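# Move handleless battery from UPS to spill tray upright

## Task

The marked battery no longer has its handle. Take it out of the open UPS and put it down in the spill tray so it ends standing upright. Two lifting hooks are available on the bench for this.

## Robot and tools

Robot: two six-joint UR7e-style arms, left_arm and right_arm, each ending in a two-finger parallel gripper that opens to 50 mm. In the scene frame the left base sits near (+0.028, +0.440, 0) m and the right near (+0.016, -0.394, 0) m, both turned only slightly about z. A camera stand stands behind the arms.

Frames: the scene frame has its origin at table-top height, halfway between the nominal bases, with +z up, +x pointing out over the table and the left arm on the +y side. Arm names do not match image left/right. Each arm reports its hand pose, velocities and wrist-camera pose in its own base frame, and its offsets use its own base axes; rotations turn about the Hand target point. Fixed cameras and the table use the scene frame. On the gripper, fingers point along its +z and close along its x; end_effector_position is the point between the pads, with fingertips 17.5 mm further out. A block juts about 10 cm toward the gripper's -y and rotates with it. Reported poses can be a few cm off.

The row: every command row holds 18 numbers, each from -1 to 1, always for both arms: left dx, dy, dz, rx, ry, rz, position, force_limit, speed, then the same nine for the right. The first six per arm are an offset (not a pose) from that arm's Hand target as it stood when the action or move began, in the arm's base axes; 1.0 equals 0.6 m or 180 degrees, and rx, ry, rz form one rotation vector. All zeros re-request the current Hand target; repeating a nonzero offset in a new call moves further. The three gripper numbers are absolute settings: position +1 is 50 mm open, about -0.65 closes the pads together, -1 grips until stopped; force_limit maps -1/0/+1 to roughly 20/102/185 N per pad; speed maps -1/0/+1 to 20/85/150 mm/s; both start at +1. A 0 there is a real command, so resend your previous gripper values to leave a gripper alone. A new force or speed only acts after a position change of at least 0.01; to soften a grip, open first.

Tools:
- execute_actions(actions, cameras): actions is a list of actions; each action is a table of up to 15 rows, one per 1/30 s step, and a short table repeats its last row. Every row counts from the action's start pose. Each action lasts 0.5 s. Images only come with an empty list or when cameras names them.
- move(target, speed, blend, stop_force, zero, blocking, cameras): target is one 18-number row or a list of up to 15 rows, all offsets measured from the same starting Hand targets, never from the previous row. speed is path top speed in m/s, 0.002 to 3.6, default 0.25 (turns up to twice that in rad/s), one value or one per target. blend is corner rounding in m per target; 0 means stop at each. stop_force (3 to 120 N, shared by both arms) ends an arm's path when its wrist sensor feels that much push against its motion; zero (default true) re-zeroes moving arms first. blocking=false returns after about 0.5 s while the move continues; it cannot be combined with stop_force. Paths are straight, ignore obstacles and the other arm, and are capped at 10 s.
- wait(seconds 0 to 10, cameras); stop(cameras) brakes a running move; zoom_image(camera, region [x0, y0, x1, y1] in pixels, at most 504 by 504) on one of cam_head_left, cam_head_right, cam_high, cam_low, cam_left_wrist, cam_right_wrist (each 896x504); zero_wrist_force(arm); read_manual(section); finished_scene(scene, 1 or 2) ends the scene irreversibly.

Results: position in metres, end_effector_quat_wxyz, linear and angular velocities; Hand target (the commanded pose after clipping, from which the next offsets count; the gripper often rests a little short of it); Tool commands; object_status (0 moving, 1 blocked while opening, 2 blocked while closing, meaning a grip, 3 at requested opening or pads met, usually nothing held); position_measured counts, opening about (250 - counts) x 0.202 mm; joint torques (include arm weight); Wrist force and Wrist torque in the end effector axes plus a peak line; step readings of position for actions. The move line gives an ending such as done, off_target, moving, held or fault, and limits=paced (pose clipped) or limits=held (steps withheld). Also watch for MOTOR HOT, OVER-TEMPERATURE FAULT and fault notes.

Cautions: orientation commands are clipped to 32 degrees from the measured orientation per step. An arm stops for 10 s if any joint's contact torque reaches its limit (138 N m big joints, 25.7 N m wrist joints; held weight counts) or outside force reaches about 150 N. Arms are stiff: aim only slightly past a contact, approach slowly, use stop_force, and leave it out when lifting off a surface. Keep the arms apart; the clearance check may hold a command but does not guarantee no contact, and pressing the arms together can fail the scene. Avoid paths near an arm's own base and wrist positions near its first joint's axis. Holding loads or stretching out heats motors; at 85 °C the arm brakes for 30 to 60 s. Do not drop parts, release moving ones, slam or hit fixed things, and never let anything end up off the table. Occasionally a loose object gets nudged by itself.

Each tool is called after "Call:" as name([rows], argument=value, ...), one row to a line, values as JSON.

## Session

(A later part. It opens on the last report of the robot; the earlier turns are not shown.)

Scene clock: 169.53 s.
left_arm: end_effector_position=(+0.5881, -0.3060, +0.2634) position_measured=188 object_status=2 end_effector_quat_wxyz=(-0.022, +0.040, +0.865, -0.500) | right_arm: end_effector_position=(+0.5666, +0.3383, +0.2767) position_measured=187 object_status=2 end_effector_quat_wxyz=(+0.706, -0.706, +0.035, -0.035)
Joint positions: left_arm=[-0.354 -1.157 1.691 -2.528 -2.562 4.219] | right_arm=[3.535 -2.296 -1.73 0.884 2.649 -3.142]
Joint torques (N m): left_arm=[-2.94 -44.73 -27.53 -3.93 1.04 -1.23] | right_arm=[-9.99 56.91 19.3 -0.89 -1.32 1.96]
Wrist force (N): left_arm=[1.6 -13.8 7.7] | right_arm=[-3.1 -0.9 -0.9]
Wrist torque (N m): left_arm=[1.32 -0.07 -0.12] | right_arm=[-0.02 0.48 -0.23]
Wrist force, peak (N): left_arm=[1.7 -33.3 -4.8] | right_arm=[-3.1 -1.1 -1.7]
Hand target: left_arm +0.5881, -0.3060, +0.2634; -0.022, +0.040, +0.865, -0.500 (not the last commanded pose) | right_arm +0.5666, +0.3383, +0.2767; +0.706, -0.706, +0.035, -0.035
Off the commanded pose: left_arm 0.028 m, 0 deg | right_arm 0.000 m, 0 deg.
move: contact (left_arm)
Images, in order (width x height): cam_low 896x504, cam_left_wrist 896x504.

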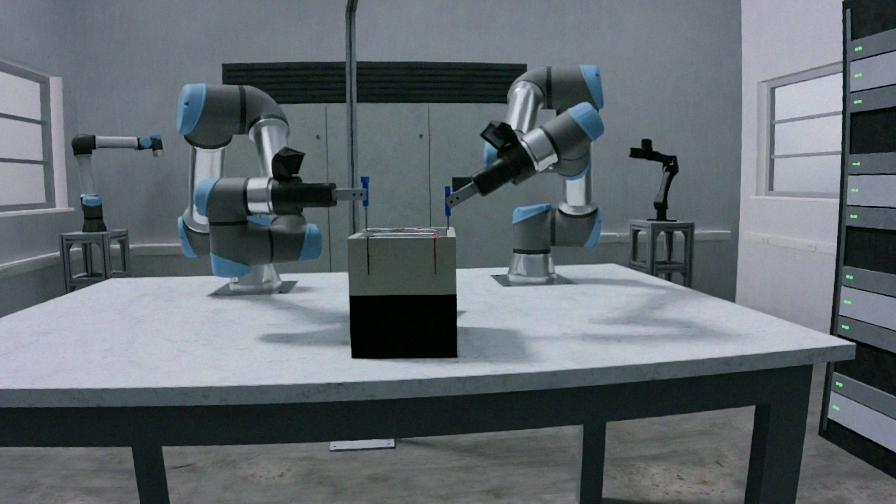

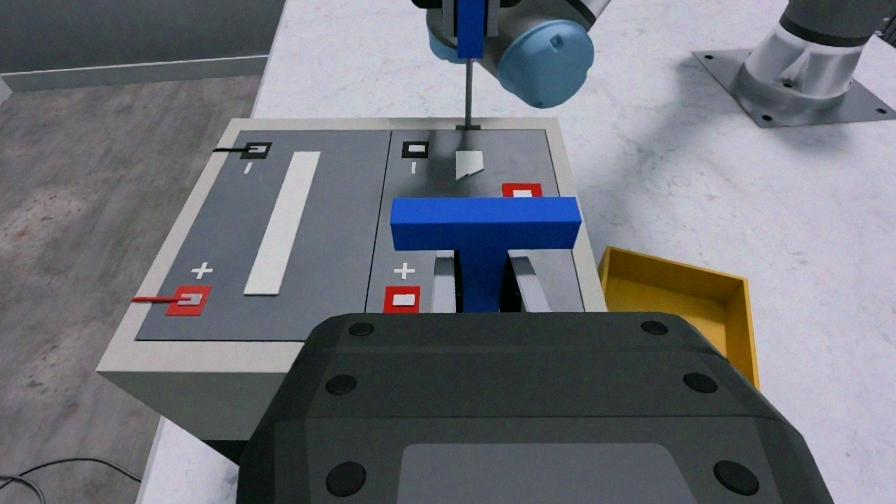

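Call:
move([
  [0,0,0,0,0,0,-0.95,-1,-0.5,0,0,0,0,0,0,-0.95,-1,-0.5],
  [0,0,0.0025,0,0,0,-0.95,-1,-0.5,0.0003,0.003,0.0078,-0.1659,0.0163,0,-0.95,-1,-0.5],
], speed=0.15)

Call:
move(target=[0,0,0,0,0,0,-0.95,-1,-0.5,0,0,-0.06,0,0,0,-0.95,-1,-0.5], speed=0.025, stop_force=6, cameras=["cam_low","cam_left_wrist","cam_right_wrist"])

Call:
zoom_image(camera="cam_low", region=[340, 150, 480, 250])

Call:
zoom_image(camera="cam_left_wrist", region=[400, 50, 540, 190])

Call:
zoom_image(camera="cam_right_wrist", region=[400, 50, 540, 190])

Scene clock: 181.83 s.
left_arm: end_effector_position=(+0.5881, -0.3060, +0.2649) position_measured=188 object_status=2 end_effector_quat_wxyz=(-0.022, +0.040, +0.865, -0.500) | right_arm: end_effector_position=(+0.5667, +0.3402, +0.2815) position_measured=187 object_status=2 end_effector_quat_wxyz=(-0.499, +0.865, -0.042, +0.025)
Joint positions: left_arm=[-0.354 -1.159 1.69 -2.525 -2.562 4.219] | right_arm=[3.595 -1.911 -1.824 -0.241 2.4 -3.825]
Joint torques (N m): left_arm=[-1.29 -52.99 -33.3 -1.5 0.1 -0.68] | right_arm=[-15.11 36.11 13.1 0.94 -1.28 1.37]
Wrist force (N): left_arm=[0.2 -1.6 15.8] | right_arm=[-2.9 -7.9 7.5]
Wrist torque (N m): left_arm=[1.22 -0.18 -0.01] | right_arm=[0.71 0.30 -0.12]
Wrist force, peak (N): left_arm=[1.8 -14.1 7.9] | right_arm=[-0.6 -7.1 11.8]
Hand target: left_arm +0.5881, -0.3060, +0.2649; -0.022, +0.040, +0.865, -0.500 | right_arm +0.5668, +0.3401, +0.2814; -0.499, +0.865, -0.043, +0.025
Off the commanded pose: left_arm 0.000 m, 0 deg | right_arm 0.000 m, 0 deg.
move: done

Scene clock: 183.77 s.
left_arm: end_effector_position=(+0.5881, -0.3060, +0.2649) position_measured=188 object_status=2 end_effector_quat_wxyz=(-0.022, +0.040, +0.865, -0.500) | right_arm: end_effector_position=(+0.5668, +0.3401, +0.2626) position_measured=187 object_status=2 end_effector_quat_wxyz=(-0.499, +0.865, -0.043, +0.025)
Joint positions: left_arm=[-0.354 -1.159 1.69 -2.525 -2.562 4.219] | right_arm=[3.595 -1.937 -1.844 -0.195 2.4 -3.825]
Joint torques (N m): left_arm=[-0.07 -47.12 -28.26 -4.32 0.06 0.13] | right_arm=[-11.94 44.52 21.18 4 0.12 -1.62]
Wrist force (N): left_arm=[0.4 -1.7 15.8] | right_arm=[-2.4 -12.7 5.3]
Wrist torque (N m): left_arm=[1.22 -0.21 -0.01] | right_arm=[0.64 0.37 -0.17]
Wrist force, peak (N): left_arm=[0.3 -1.6 16.0] | right_arm=[-3.1 -31.5 -5.7]
Hand target: left_arm +0.5881, -0.3060, +0.2649; -0.022, +0.040, +0.865, -0.500 | right_arm +0.5668, +0.3401, +0.2626; -0.499, +0.865, -0.043, +0.025 (not the last commanded pose)
Off the commanded pose: left_arm 0.000 m, 0 deg | right_arm 0.017 m, 0 deg.
move: contact (right_arm)
Images, in order (width x height): cam_low 896x504, cam_left_wrist 896x504, cam_right_wrist 896x504.

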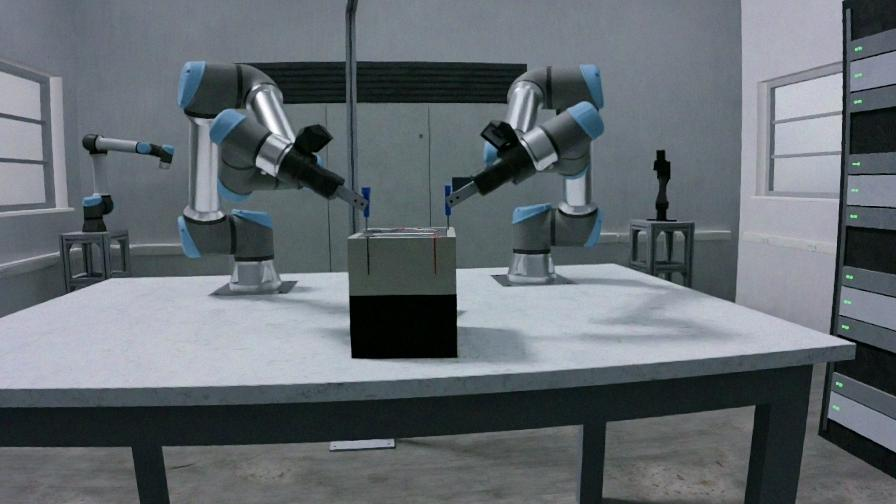

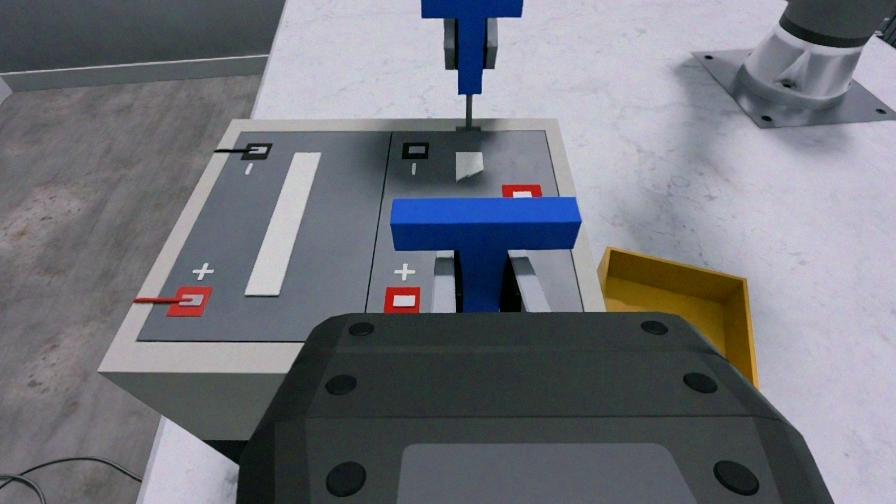

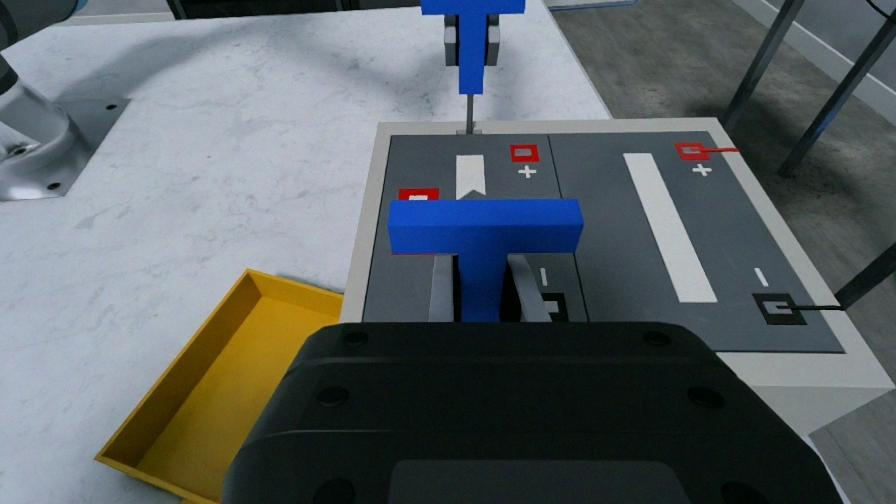

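Scaled by 3.600 from the camera's 896x504 image, which has a finer 1280x720 frame.

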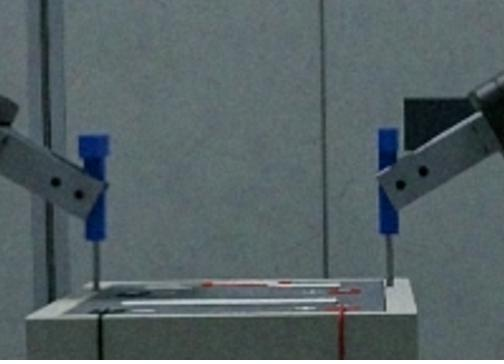

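Scaled by 3.600 from the camera's 896x504 image, which has a finer 1280x720 frame.

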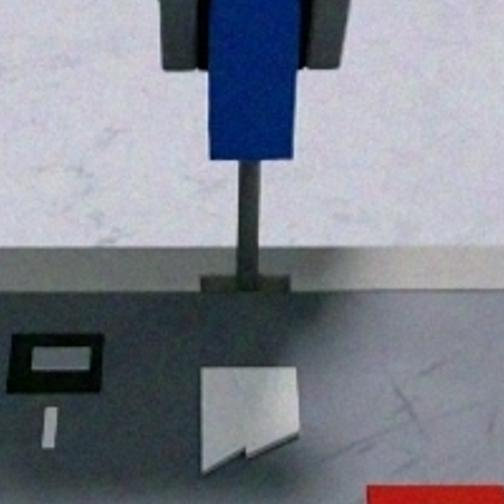

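Scaled by 3.600 from the camera's 896x504 image, which has a finer 1280x720 frame.

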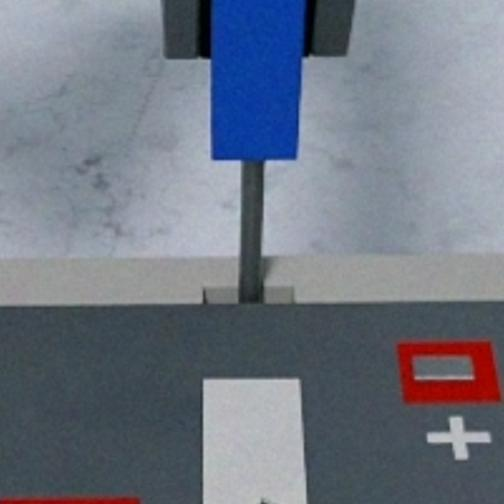

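Call:
move([
  [0,0,0.001,0,0,0,-0.95,-1,-0.5,0,0,0.0035,0,0,0,-0.95,-1,-0.5],
  [-0.0122,-0.002,0.001,0,0,0.1667,-0.95,-1,-0.5,-0.0115,0.0043,0.0035,0,0,-0.1667,-0.95,-1,-0.5],
  [-0.0217,-0.01,0.001,0,0,0.3333,-0.95,-1,-0.5,-0.0193,0.0138,0.0035,0,0,-0.3333,-0.95,-1,-0.5],
  [-0.0258,-0.0215,0.001,0,0,0.5,-0.95,-1,-0.5,-0.0213,0.026,0.0035,0,0,-0.5,-0.95,-1,-0.5],
], speed=0.13, stop_force=15)

Call:
move(target=[0,0,0.035,0,0,0,-0.95,-1,-0.5,0,0,0.035,0,0,0,-0.95,-1,-0.5], speed=0.02, stop_force=5, cameras=["cam_low","cam_left_wrist","cam_right_wrist"])

Call:
zoom_image(camera="cam_low", region=[340, 150, 480, 250])

Call:
zoom_image(camera="cam_left_wrist", region=[736, 260, 896, 420])

Call:
zoom_image(camera="cam_right_wrist", region=[0, 260, 200, 440])

Scene clock: 211.43 s.
left_arm: end_effector_position=(+0.5726, -0.3189, +0.2655) position_measured=188 object_status=2 end_effector_quat_wxyz=(+0.338, -0.584, +0.640, -0.369) | right_arm: end_effector_position=(+0.5540, +0.3557, +0.2647) position_measured=187 object_status=2 end_effector_quat_wxyz=(+0.335, -0.582, +0.642, -0.371)
Joint positions: left_arm=[-1.002 -1.391 2.11 -3.106 -0.817 2.57] | right_arm=[4.262 -1.772 -2.014 -0.389 0.622 -2.204]
Joint torques (N m): left_arm=[8.04 -38.49 -14.53 -1.04 4.27 -1.55] | right_arm=[-11.61 41.27 13.8 1.29 -3.37 2.41]
Wrist force (N): left_arm=[-0.1 1.6 2.8] | right_arm=[-3.4 -0.1 0.5]
Wrist torque (N m): left_arm=[0.36 -0.10 0.09] | right_arm=[0.00 0.56 -0.12]
Wrist force, peak (N): left_arm=[0.3 -1.9 16.0] | right_arm=[-2.4 -12.7 5.3]
Hand target: left_arm +0.5726, -0.3189, +0.2655; +0.338, -0.584, +0.640, -0.369 | right_arm +0.5540, +0.3557, +0.2647; +0.335, -0.582, +0.642, -0.371
Off the commanded pose: left_arm 0.000 m, 0 deg | right_arm 0.000 m, 0 deg.
move: done

Scene clock: 213.17 s.
left_arm: end_effector_position=(+0.5726, -0.3189, +0.2764) position_measured=188 object_status=2 end_effector_quat_wxyz=(+0.338, -0.584, +0.640, -0.369) | right_arm: end_effector_position=(+0.5540, +0.3557, +0.2762) position_measured=187 object_status=2 end_effector_quat_wxyz=(+0.336, -0.582, +0.642, -0.371)
Joint positions: left_arm=[-1.002 -1.41 2.097 -3.074 -0.817 2.57] | right_arm=[4.262 -1.755 -2 -0.42 0.622 -2.204]
Joint torques (N m): left_arm=[7.63 -20.85 -17.55 -1.78 4.46 -1.03] | right_arm=[-8.45 25.01 16.92 1.9 -3.39 0.98]
Wrist force (N): left_arm=[0.5 4.5 4.2] | right_arm=[-2.7 5.2 3.5]
Wrist torque (N m): left_arm=[0.25 -0.14 0.06] | right_arm=[0.22 0.50 -0.14]
Wrist force, peak (N): left_arm=[1.5 15.4 11.2] | right_arm=[-4.5 18.8 9.5]
Hand target: left_arm +0.5726, -0.3189, +0.2764; +0.338, -0.584, +0.640, -0.369 (not the last commanded pose) | right_arm +0.5540, +0.3557, +0.2762; +0.336, -0.582, +0.642, -0.371 (not the last commanded pose)
Off the commanded pose: left_arm 0.010 m, 0 deg | right_arm 0.009 m, 0 deg.
move: contact (left_arm, right_arm)
Images, in order (width x height): cam_low 896x504, cam_left_wrist 896x504, cam_right_wrist 896x504.

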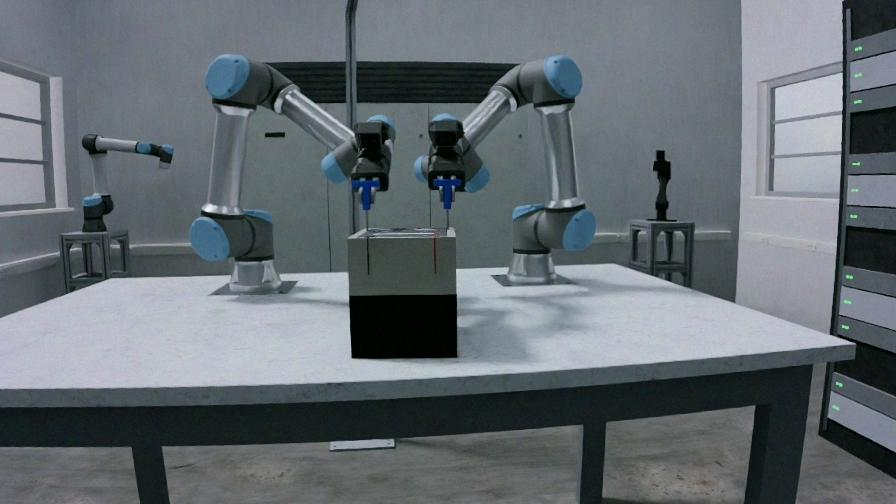

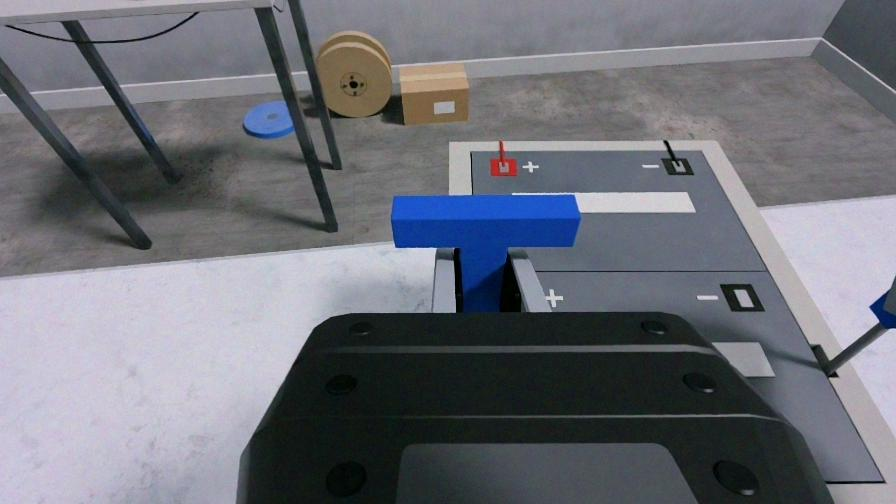

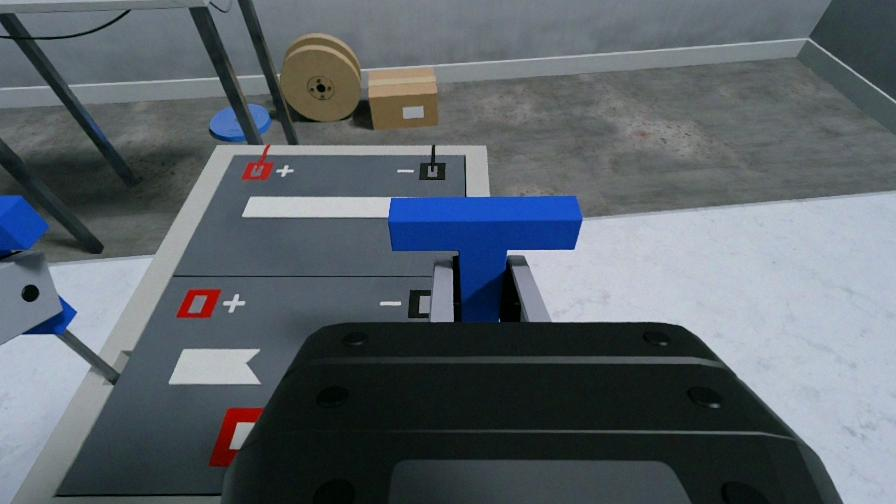

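Scaled by 3.600 from the camera's 896x504 image, which has a finer 1280x720 frame.

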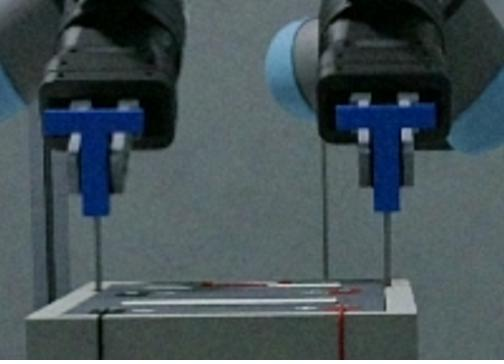

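Scaled by 3.150 from the camera's 896x504 image, which has a finer 1280x720 frame.

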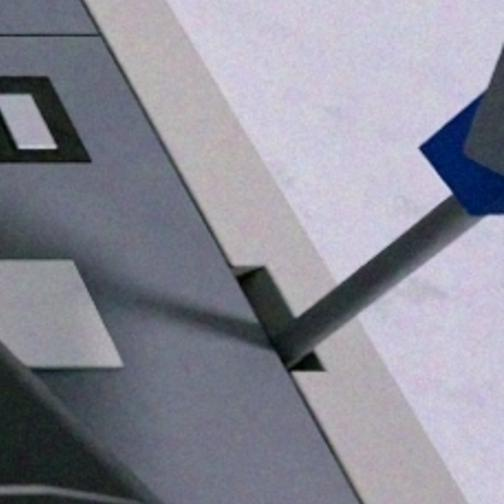

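Scaled by 2.520 from the camera's 896x504 image, which has a finer 1280x720 frame.

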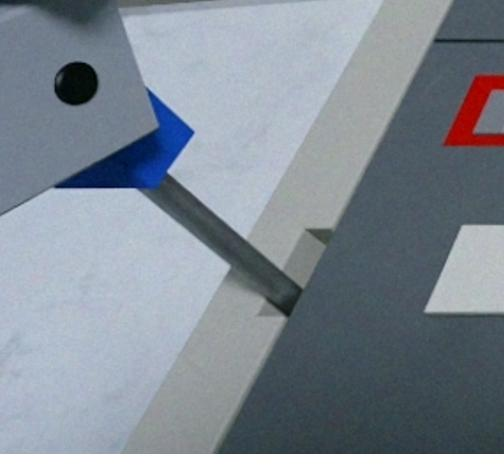

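Call:
move([
  [0,0,-0.003,0,0,0,-0.95,-1,-0.8,0,0,-0.003,0,0,0,-0.95,-1,-0.8],
  [0.0042,0,-0.003,0,0,0,-0.99,0.8,-0.8,0.0042,0,-0.003,0,0,0,-0.99,0.8,-0.8],
  [0.0042,0,0.015,0,0,0,-0.99,0.8,-0.8,0.0042,0,0.015,0,0,0,-0.99,0.8,-0.8],
  [0.0042,-0.003,0.015,0,0,0,-0.99,0.8,-0.8,0.0042,0.003,0.015,0,0,0,-0.99,0.8,-0.8],
], speed=0.02, cameras=["cam_low"])

Call:
zoom_image(camera="cam_low", region=[340, 150, 480, 250])

Scene clock: 224.50 s.
left_arm: end_effector_position=(+0.5751, -0.3208, +0.2854) position_measured=192 object_status=2 end_effector_quat_wxyz=(+0.338, -0.584, +0.640, -0.369) | right_arm: end_effector_position=(+0.5565, +0.3576, +0.2852) position_measured=192 object_status=2 end_effector_quat_wxyz=(+0.336, -0.582, +0.642, -0.371)
Joint positions: left_arm=[-1 -1.418 2.078 -3.049 -0.818 2.573] | right_arm=[4.259 -1.749 -1.98 -0.442 0.623 -2.208]
Joint torques (N m): left_arm=[2.23 -41.45 -30.69 -7.87 2.04 -0.37] | right_arm=[3.91 49.24 25.26 8.51 -3.57 1.57]
Wrist force (N): left_arm=[-7.6 16.2 12.3] | right_arm=[4.6 19.1 10.4]
Wrist torque (N m): left_arm=[0.25 -0.54 0.77] | right_arm=[0.53 0.85 -0.79]
Wrist force, peak (N): left_arm=[-7.6 16.5 12.6] | right_arm=[-4.4 21.4 11.2]
Hand target: left_arm +0.5751, -0.3207, +0.2854; +0.338, -0.584, +0.640, -0.369 | right_arm +0.5565, +0.3575, +0.2852; +0.336, -0.582, +0.642, -0.371
Off the commanded pose: left_arm 0.000 m, 0 deg | right_arm 0.000 m, 0 deg.
move: done
Images, in order (width x height): cam_low 896x504.

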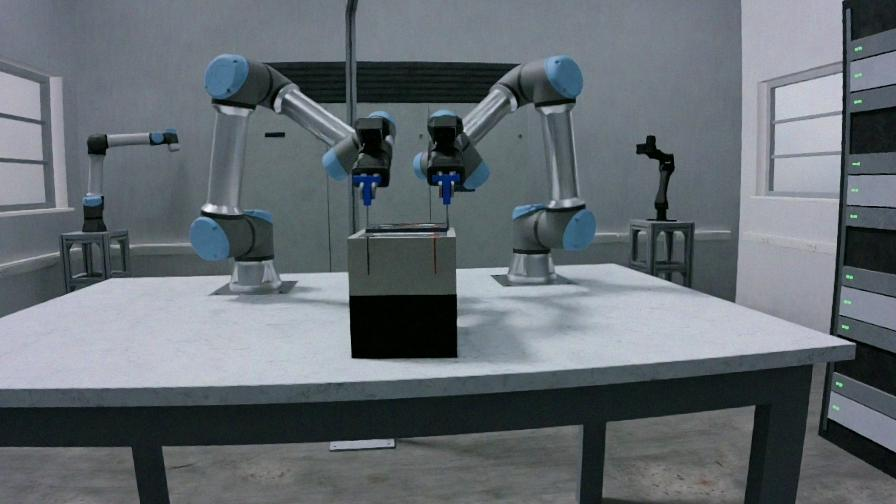

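Scaled by 3.600 from the camera's 896x504 image, which has a finer 1280x720 frame.

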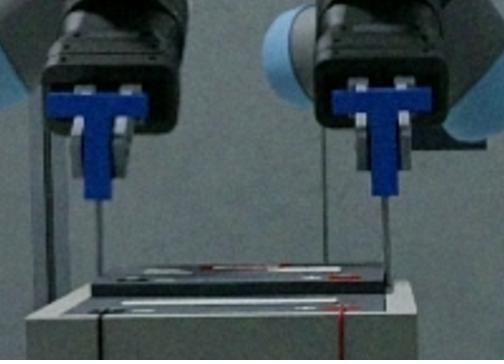

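Call:
move(target=[0,0,0.035,0,0,0,-0.99,0.8,-0.8,0,0,0.035,0,0,0,-0.99,0.8,-0.8], speed=0.02, cameras=["cam_low"])

Call:
zoom_image(camera="cam_low", region=[340, 150, 480, 250])

Scene clock: 247.03 s.
left_arm: end_effector_position=(+0.5751, -0.3207, +0.3066) position_measured=192 object_status=2 end_effector_quat_wxyz=(+0.338, -0.584, +0.640, -0.369) end_effector_velocity=(+0.000, +0.000, +0.001) end_effector_angular_velocity=(-0.004, -0.002, +0.000) | right_arm: end_effector_position=(+0.5565, +0.3574, +0.3063) position_measured=192 object_status=2 end_effector_quat_wxyz=(+0.336, -0.582, +0.642, -0.371)
Joint positions: left_arm=[-0.999 -1.451 2.051 -2.988 -0.819 2.573] | right_arm=[4.259 -1.72 -1.951 -0.5 0.623 -2.209]
Joint velocities: left_arm=[0 0 0.001 -0.005 0 0] | right_arm=[within noise]
Joint torques (N m): left_arm=[3.04 -27.81 -29.01 -10.48 0.98 -1.55] | right_arm=[-4.08 33.15 26.77 9.93 -4.75 1.18]
Wrist force (N): left_arm=[-6.4 16.7 12.5] | right_arm=[3.9 19.0 10.6]
Wrist torque (N m): left_arm=[0.31 -0.49 0.64] | right_arm=[0.57 0.85 -0.72]
Wrist force, peak (N): left_arm=[-5.0 17.4 13.0] | right_arm=[2.2 20.2 11.1]
Hand target: left_arm +0.5751, -0.3207, +0.3064; +0.338, -0.584, +0.640, -0.369 | right_arm +0.5565, +0.3575, +0.3062; +0.336, -0.582, +0.642, -0.371
Off the commanded pose: left_arm 0.000 m, 0 deg | right_arm 0.000 m, 0 deg.
move: done
Images, in order (width x height): cam_low 896x504.

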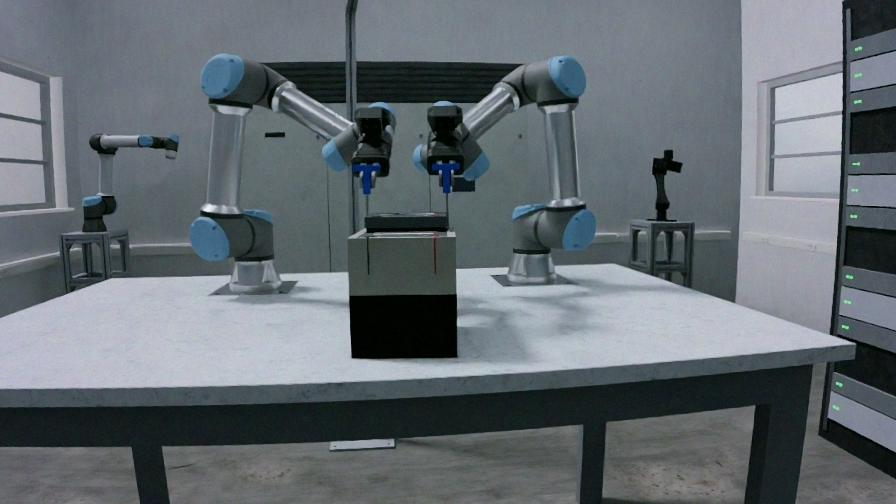

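Scaled by 3.600 from the camera's 896x504 image, which has a finer 1280x720 frame.

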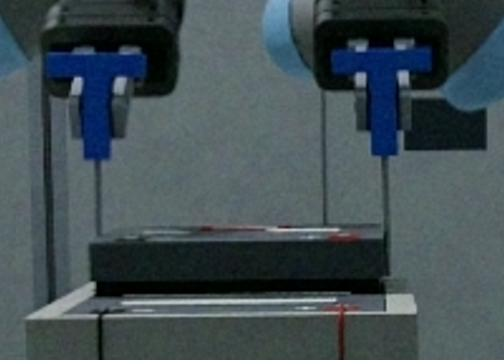

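Call:
move(target=[0,0,0.203,0,0,0,-0.99,0.8,-0.8,0,0,0.203,0,0,0,-0.99,0.8,-0.8], speed=0.04)

Call:
move(target=[-0.0823,0.0015,0,0,0,-0.035,-0.99,0.8,-0.8,-0.1088,0.0062,0,0,0,-0.035,-0.99,0.8,-0.8], speed=0.07, cameras=["cam_high","cam_low"])

Scene clock: 309.30 s.
left_arm: end_effector_position=(+0.5751, -0.3207, +0.4283) position_measured=192 object_status=2 end_effector_quat_wxyz=(+0.338, -0.584, +0.640, -0.369) | right_arm: end_effector_position=(+0.5565, +0.3574, +0.4281) position_measured=192 object_status=2 end_effector_quat_wxyz=(+0.336, -0.582, +0.642, -0.371)
Joint positions: left_arm=[-0.999 -1.58 1.845 -2.653 -0.819 2.573] | right_arm=[4.259 -1.613 -1.736 -0.822 0.623 -2.209]
Joint torques (N m): left_arm=[-7.13 -24.31 -32.79 -10.53 4.33 -1.96] | right_arm=[11.53 28.59 29.63 9.86 -4.77 2.6]
Wrist force (N): left_arm=[-6.7 16.5 12.6] | right_arm=[3.6 19.3 10.4]
Wrist torque (N m): left_arm=[0.33 -0.52 0.66] | right_arm=[0.53 0.86 -0.70]
Wrist force, peak (N): left_arm=[-5.5 19.6 14.3] | right_arm=[2.3 22.0 11.9]
Hand target: left_arm +0.5751, -0.3207, +0.4282; +0.338, -0.584, +0.640, -0.369 | right_arm +0.5565, +0.3575, +0.4280; +0.336, -0.582, +0.642, -0.371
Off the commanded pose: left_arm 0.000 m, 0 deg | right_arm 0.000 m, 0 deg.
move: done

Scene clock: 310.70 s.
left_arm: end_effector_position=(+0.5257, -0.3198, +0.4282) position_measured=192 object_status=2 end_effector_quat_wxyz=(+0.317, -0.547, +0.671, -0.387) | right_arm: end_effector_position=(+0.4912, +0.3612, +0.4281) position_measured=192 object_status=2 end_effector_quat_wxyz=(+0.315, -0.545, +0.673, -0.388)
Joint positions: left_arm=[-1.063 -1.703 1.963 -2.677 -0.853 2.615] | right_arm=[4.4 -1.533 -1.729 -1.273 0.533 -1.777]
Joint torques (N m): left_arm=[4.03 -21.05 -45.97 -5.73 4.6 -1.92] | right_arm=[-0.74 24.84 29.48 5.66 -4.58 2.31]
Wrist force (N): left_arm=[-6.2 16.6 13.0] | right_arm=[3.5 19.2 10.8]
Wrist torque (N m): left_arm=[0.39 -0.51 0.68] | right_arm=[0.62 0.82 -0.61]
Wrist force, peak (N): left_arm=[-6.5 16.2 14.8] | right_arm=[5.6 20.2 9.2]
Hand target: left_arm +0.5257, -0.3198, +0.4282; +0.317, -0.547, +0.671, -0.387 | right_arm +0.4912, +0.3612, +0.4280; +0.315, -0.545, +0.673, -0.388
Off the commanded pose: left_arm 0.000 m, 0 deg | right_arm 0.000 m, 0 deg.
move: done
Images, in order (width x height): cam_high 896x504, cam_low 896x504.

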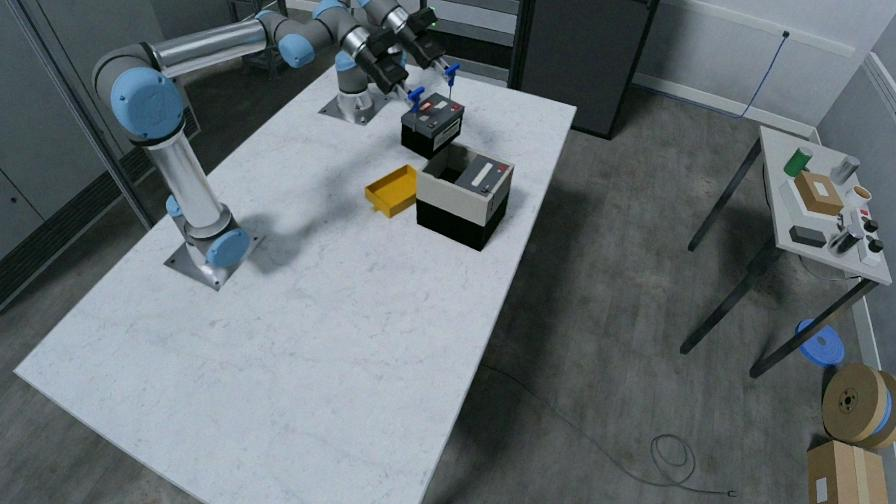

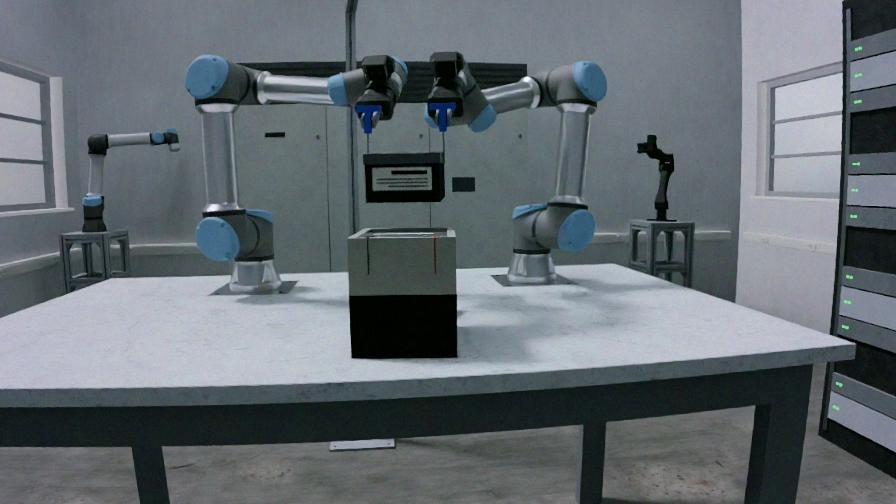

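Forces steady. Continue.

Call:
move(target=[-0.0822,0.0002,0,0,0,-0.035,-0.99,0.8,-0.8,-0.108,0.0076,0,0,0,-0.035,-0.99,0.8,-0.8], speed=0.08)

Call:
move(target=[-0.0823,-0.0012,0,0,0,-0.035,-0.99,0.8,-0.8,-0.1074,0.0092,0,0,0,-0.035,-0.99,0.8,-0.8], speed=0.08)

Call:
move(target=[0,0,-0.355,0,0,0,-0.99,0.8,-0.8,0,0,-0.355,0,0,0,-0.99,0.8,-0.8], speed=0.06, cameras=["cam_high","cam_head_left"])

Call:
zoom_image(camera="cam_high", region=[350, 140, 430, 220])

Call:
zoom_image(camera="cam_head_left", region=[405, 270, 485, 350])

Scene clock: 318.57 s.
left_arm: end_effector_position=(+0.4764, -0.3197, +0.4281) position_measured=192 object_status=2 end_effector_quat_wxyz=(+0.295, -0.510, +0.700, -0.404) | right_arm: end_effector_position=(+0.4264, +0.3658, +0.4279) position_measured=192 object_status=2 end_effector_quat_wxyz=(+0.293, -0.508, +0.702, -0.405)
Joint positions: left_arm=[-1.138 -1.828 2.064 -2.672 -0.879 2.645] | right_arm=[4.536 -1.519 -1.638 -1.796 0.541 -1.294]
Joint torques (N m): left_arm=[3.92 -16.33 -46.92 -10.56 4.78 -1.97] | right_arm=[-3.58 40.12 29.12 3.27 -7.73 2.54]
Wrist force (N): left_arm=[-5.1 16.2 13.4] | right_arm=[2.3 18.8 11.7]
Wrist torque (N m): left_arm=[0.38 -0.45 0.55] | right_arm=[0.63 0.74 -0.53]
Wrist force, peak (N): left_arm=[-6.7 17.0 12.8] | right_arm=[0.8 19.7 12.6]
Hand target: left_arm +0.4764, -0.3197, +0.4282; +0.295, -0.510, +0.700, -0.404 | right_arm +0.4264, +0.3657, +0.4280; +0.293, -0.508, +0.702, -0.405
Off the commanded pose: left_arm 0.000 m, 0 deg | right_arm 0.000 m, 0 deg.
move: done

Scene clock: 319.83 s.
left_arm: end_effector_position=(+0.4270, -0.3204, +0.4282) position_measured=192 object_status=2 end_effector_quat_wxyz=(+0.272, -0.471, +0.727, -0.420) | right_arm: end_effector_position=(+0.3620, +0.3714, +0.4280) position_measured=192 object_status=2 end_effector_quat_wxyz=(+0.270, -0.468, +0.728, -0.421)
Joint positions: left_arm=[-1.231 -1.955 2.149 -2.639 -0.892 2.659] | right_arm=[4.66 -1.563 -1.519 -2.197 0.634 -0.903]
Joint torques (N m): left_arm=[2.37 -11.99 -48.35 -10.28 4.75 -1.86] | right_arm=[-3.35 41.56 28.9 2.32 -5.15 1.9]
Wrist force (N): left_arm=[-4.7 15.7 13.5] | right_arm=[1.8 18.4 11.3]
Wrist torque (N m): left_arm=[0.45 -0.44 0.47] | right_arm=[0.68 0.72 -0.50]
Wrist force, peak (N): left_arm=[-5.0 16.0 13.8] | right_arm=[2.4 21.2 8.3]
Hand target: left_arm +0.4270, -0.3204, +0.4282; +0.272, -0.471, +0.727, -0.420 | right_arm +0.3620, +0.3713, +0.4280; +0.270, -0.468, +0.729, -0.421
Off the commanded pose: left_arm 0.000 m, 0 deg | right_arm 0.000 m, 0 deg.
move: done

Scene clock: 323.83 s.
left_arm: end_effector_position=(+0.4270, -0.3204, +0.2152) position_measured=192 object_status=2 end_effector_quat_wxyz=(+0.272, -0.471, +0.727, -0.420) | right_arm: end_effector_position=(+0.3620, +0.3713, +0.2149) position_measured=192 object_status=2 end_effector_quat_wxyz=(+0.270, -0.468, +0.729, -0.421)
Joint positions: left_arm=[-1.231 -1.575 2.527 -3.397 -0.892 2.659] | right_arm=[4.66 -1.673 -1.966 -1.639 0.635 -0.903]
Joint torques (N m): left_arm=[4.29 -25.06 -35.61 -7.05 3.57 0.79] | right_arm=[5.04 44.83 32.14 1.49 -6.73 -1.51]
Wrist force (N): left_arm=[-3.7 16.4 12.9] | right_arm=[1.0 19.0 10.8]
Wrist torque (N m): left_arm=[0.39 -0.41 0.40] | right_arm=[0.60 0.67 -0.46]
Wrist force, peak (N): left_arm=[-1.8 19.5 12.4] | right_arm=[-0.8 22.4 10.2]
Hand target: left_arm +0.4270, -0.3204, +0.2152; +0.272, -0.471, +0.727, -0.420 | right_arm +0.3620, +0.3713, +0.2150; +0.270, -0.468, +0.729, -0.421
Off the commanded pose: left_arm 0.000 m, 0 deg | right_arm 0.000 m, 0 deg.
move: done
Images, in order (width x height): cam_head_left 896x504, cam_high 896x504.

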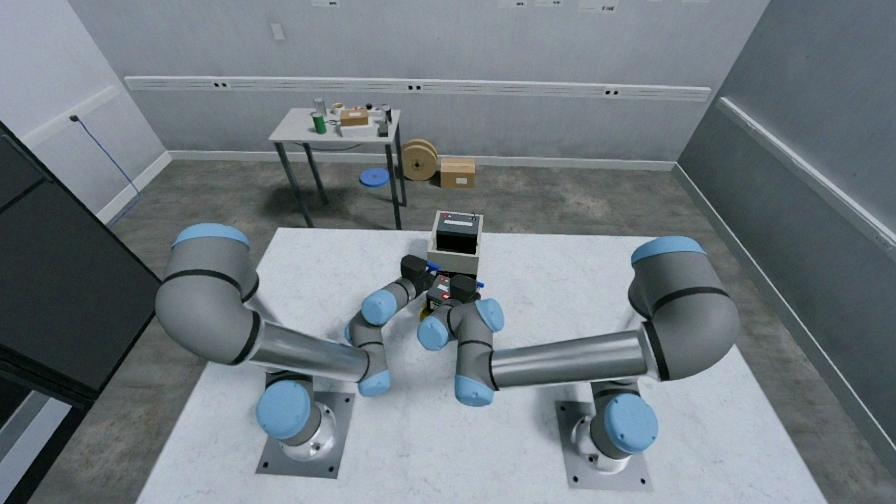

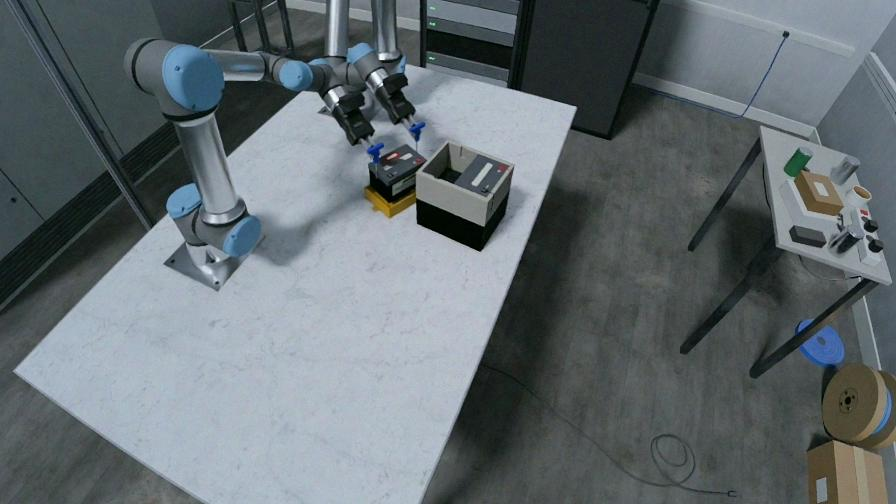

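Scaled by 6.300 from the camera's 896x504 image, which has a finer 1280x720 frame.

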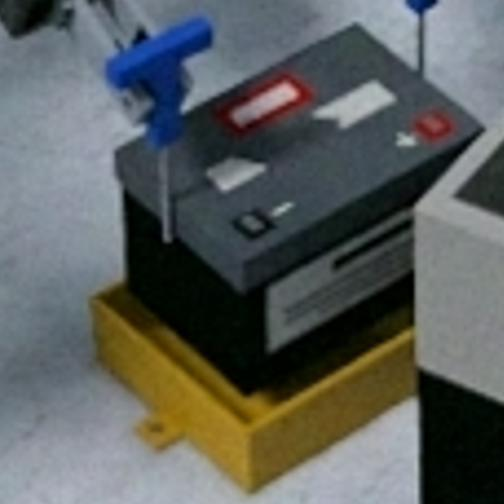

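Scaled by 6.300 from the camera's 896x504 image, which has a finer 1280x720 frame.

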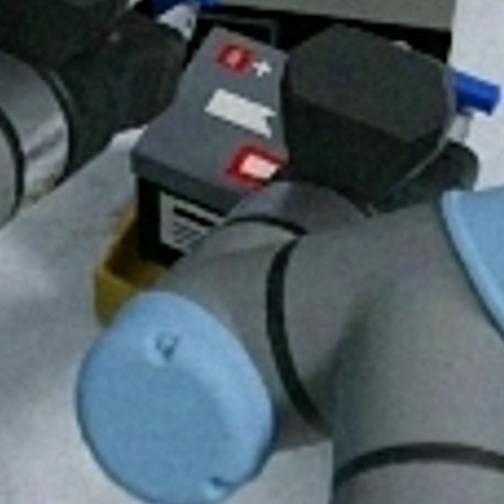

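Call:
move(target=[0.0008,-0.0014,-0.055,0,0,0,-0.99,0.8,-0.8,0.001,0.0002,-0.055,0,0,0,-0.99,0.8,-0.8], speed=0.04, cameras=["cam_high","cam_head_left"])

Call:
zoom_image(camera="cam_high", region=[350, 140, 430, 220])

Call:
zoom_image(camera="cam_head_left", region=[405, 270, 485, 350])

Scene clock: 338.13 s.
left_arm: end_effector_position=(+0.4275, -0.3212, +0.1821) position_measured=192 object_status=2 end_effector_quat_wxyz=(+0.272, -0.471, +0.727, -0.420) | right_arm: end_effector_position=(+0.3626, +0.3714, +0.1819) position_measured=192 object_status=2 end_effector_quat_wxyz=(+0.270, -0.468, +0.729, -0.421)
Joint positions: left_arm=[-1.231 -1.455 2.556 -3.546 -0.892 2.659] | right_arm=[4.659 -1.718 -2.013 -1.546 0.634 -0.905]
Joint torques (N m): left_arm=[4.55 -35.78 -32.4 -5.89 -1.27 0.65] | right_arm=[-9.07 45.61 31.65 0.97 -7.61 -1.5]
Wrist force (N): left_arm=[-5.0 17.0 11.8] | right_arm=[2.1 19.9 9.8]
Wrist torque (N m): left_arm=[0.29 -0.45 0.46] | right_arm=[0.56 0.73 -0.52]
Wrist force, peak (N): left_arm=[-6.2 18.5 13.0] | right_arm=[3.3 21.1 10.8]
Hand target: left_arm +0.4275, -0.3212, +0.1822; +0.272, -0.471, +0.727, -0.420 | right_arm +0.3626, +0.3714, +0.1820; +0.270, -0.468, +0.729, -0.421
Off the commanded pose: left_arm 0.000 m, 0 deg | right_arm 0.000 m, 0 deg.
move: done
Images, in order (width x height): cam_head_left 896x504, cam_high 896x504.

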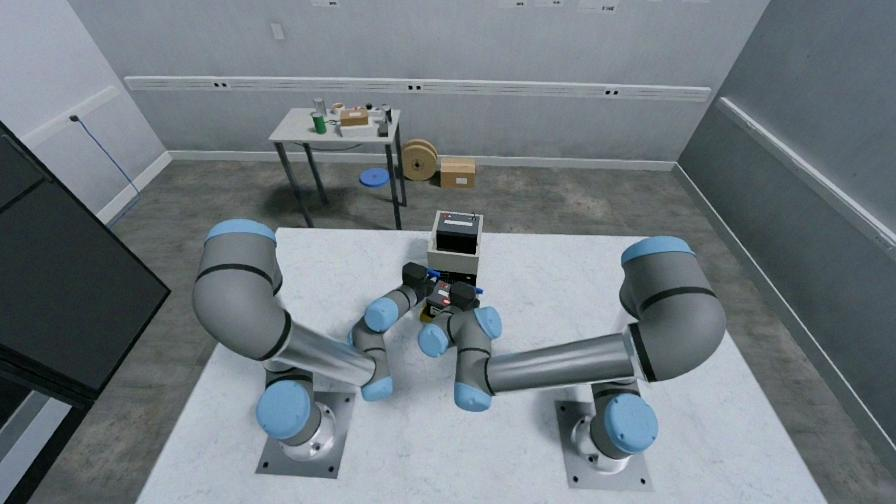

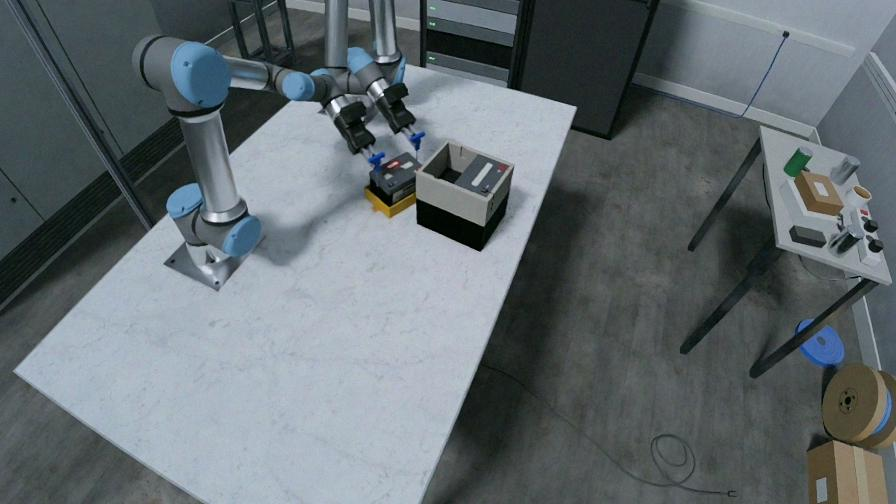

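Scaled by 6.300 from the camera's 896x504 image, which has a finer 1280x720 frame.

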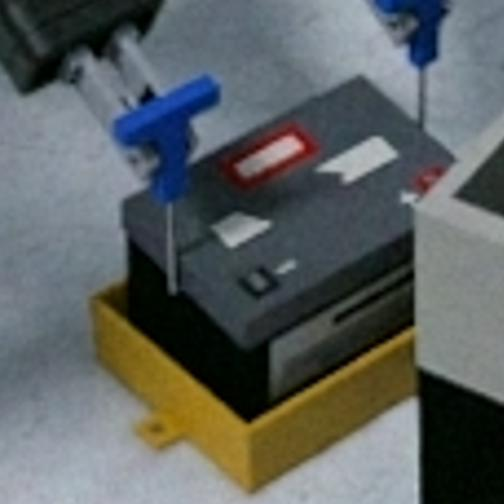

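Scaled by 6.300 from the camera's 896x504 image, which has a finer 1280x720 frame.

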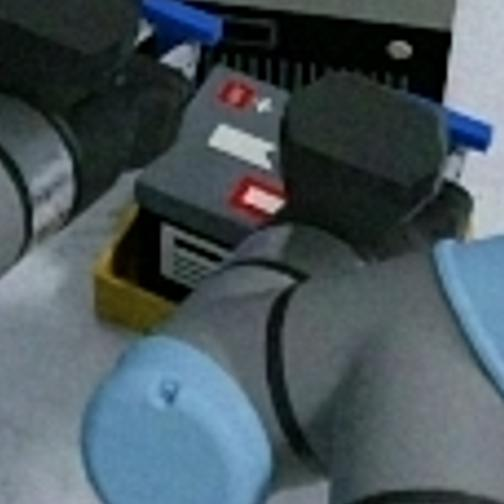

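Entering the tray. Final lowering to contact, then unload.

Call:
move(target=[0,0,-0.06,0,0,0,-0.99,0.8,-0.8,0,0,-0.06,0,0,0,-0.99,0.8,-0.8], speed=0.015, stop_force=8, cameras=["cam_high"])

Call:
zoom_image(camera="cam_high", region=[350, 140, 430, 220])

Scene clock: 343.33 s.
left_arm: end_effector_position=(+0.4275, -0.3212, +0.1695) position_measured=192 object_status=2 end_effector_quat_wxyz=(+0.272, -0.471, +0.727, -0.420) | right_arm: end_effector_position=(+0.3626, +0.3713, +0.1685) position_measured=192 object_status=2 end_effector_quat_wxyz=(+0.270, -0.468, +0.729, -0.421)
Joint positions: left_arm=[-1.231 -1.406 2.565 -3.604 -0.892 2.659] | right_arm=[4.659 -1.738 -2.031 -1.509 0.634 -0.905]
Joint torques (N m): left_arm=[-4.44 -17.47 -28.04 -9.37 -1.96 -0.94] | right_arm=[6.59 42.77 31.2 2.15 -4.07 2.32]
Wrist force (N): left_arm=[-4.7 12.5 9.4] | right_arm=[2.6 12.9 7.0]
Wrist torque (N m): left_arm=[0.30 -0.42 0.48] | right_arm=[0.41 0.69 -0.53]
Wrist force, peak (N): left_arm=[-6.1 17.2 12.1] | right_arm=[3.4 19.9 10.1]
Hand target: left_arm +0.4275, -0.3212, +0.1695; +0.272, -0.471, +0.727, -0.420 (not the last commanded pose) | right_arm +0.3626, +0.3714, +0.1685; +0.270, -0.468, +0.729, -0.421 (not the last commanded pose)
Off the commanded pose: left_arm 0.023 m, 0 deg | right_arm 0.023 m, 0 deg.
move: contact (left_arm, right_arm)
Images, in order (width x height): cam_high 896x504.

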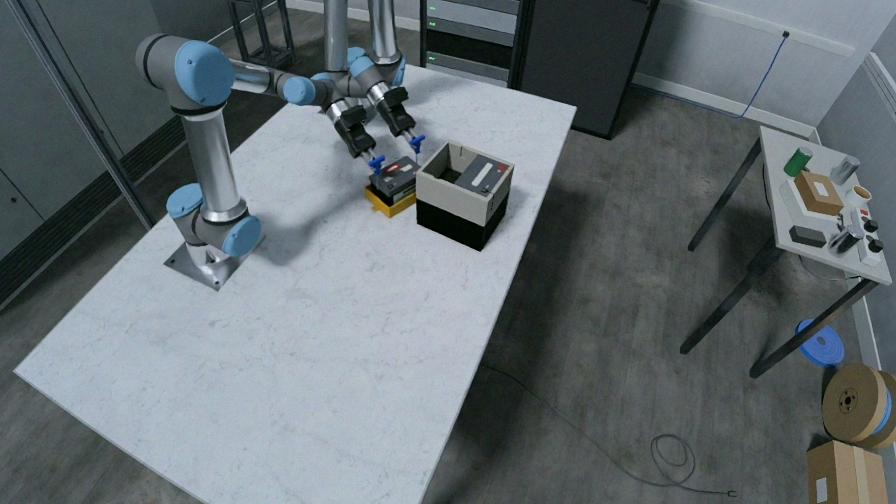

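Scaled by 6.300 from the camera's 896x504 image, which has a finer 1280x720 frame.

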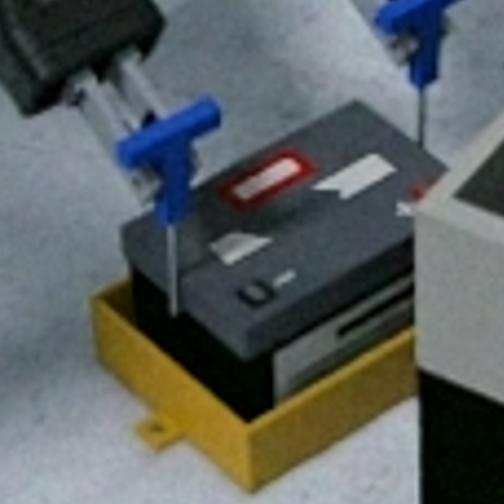

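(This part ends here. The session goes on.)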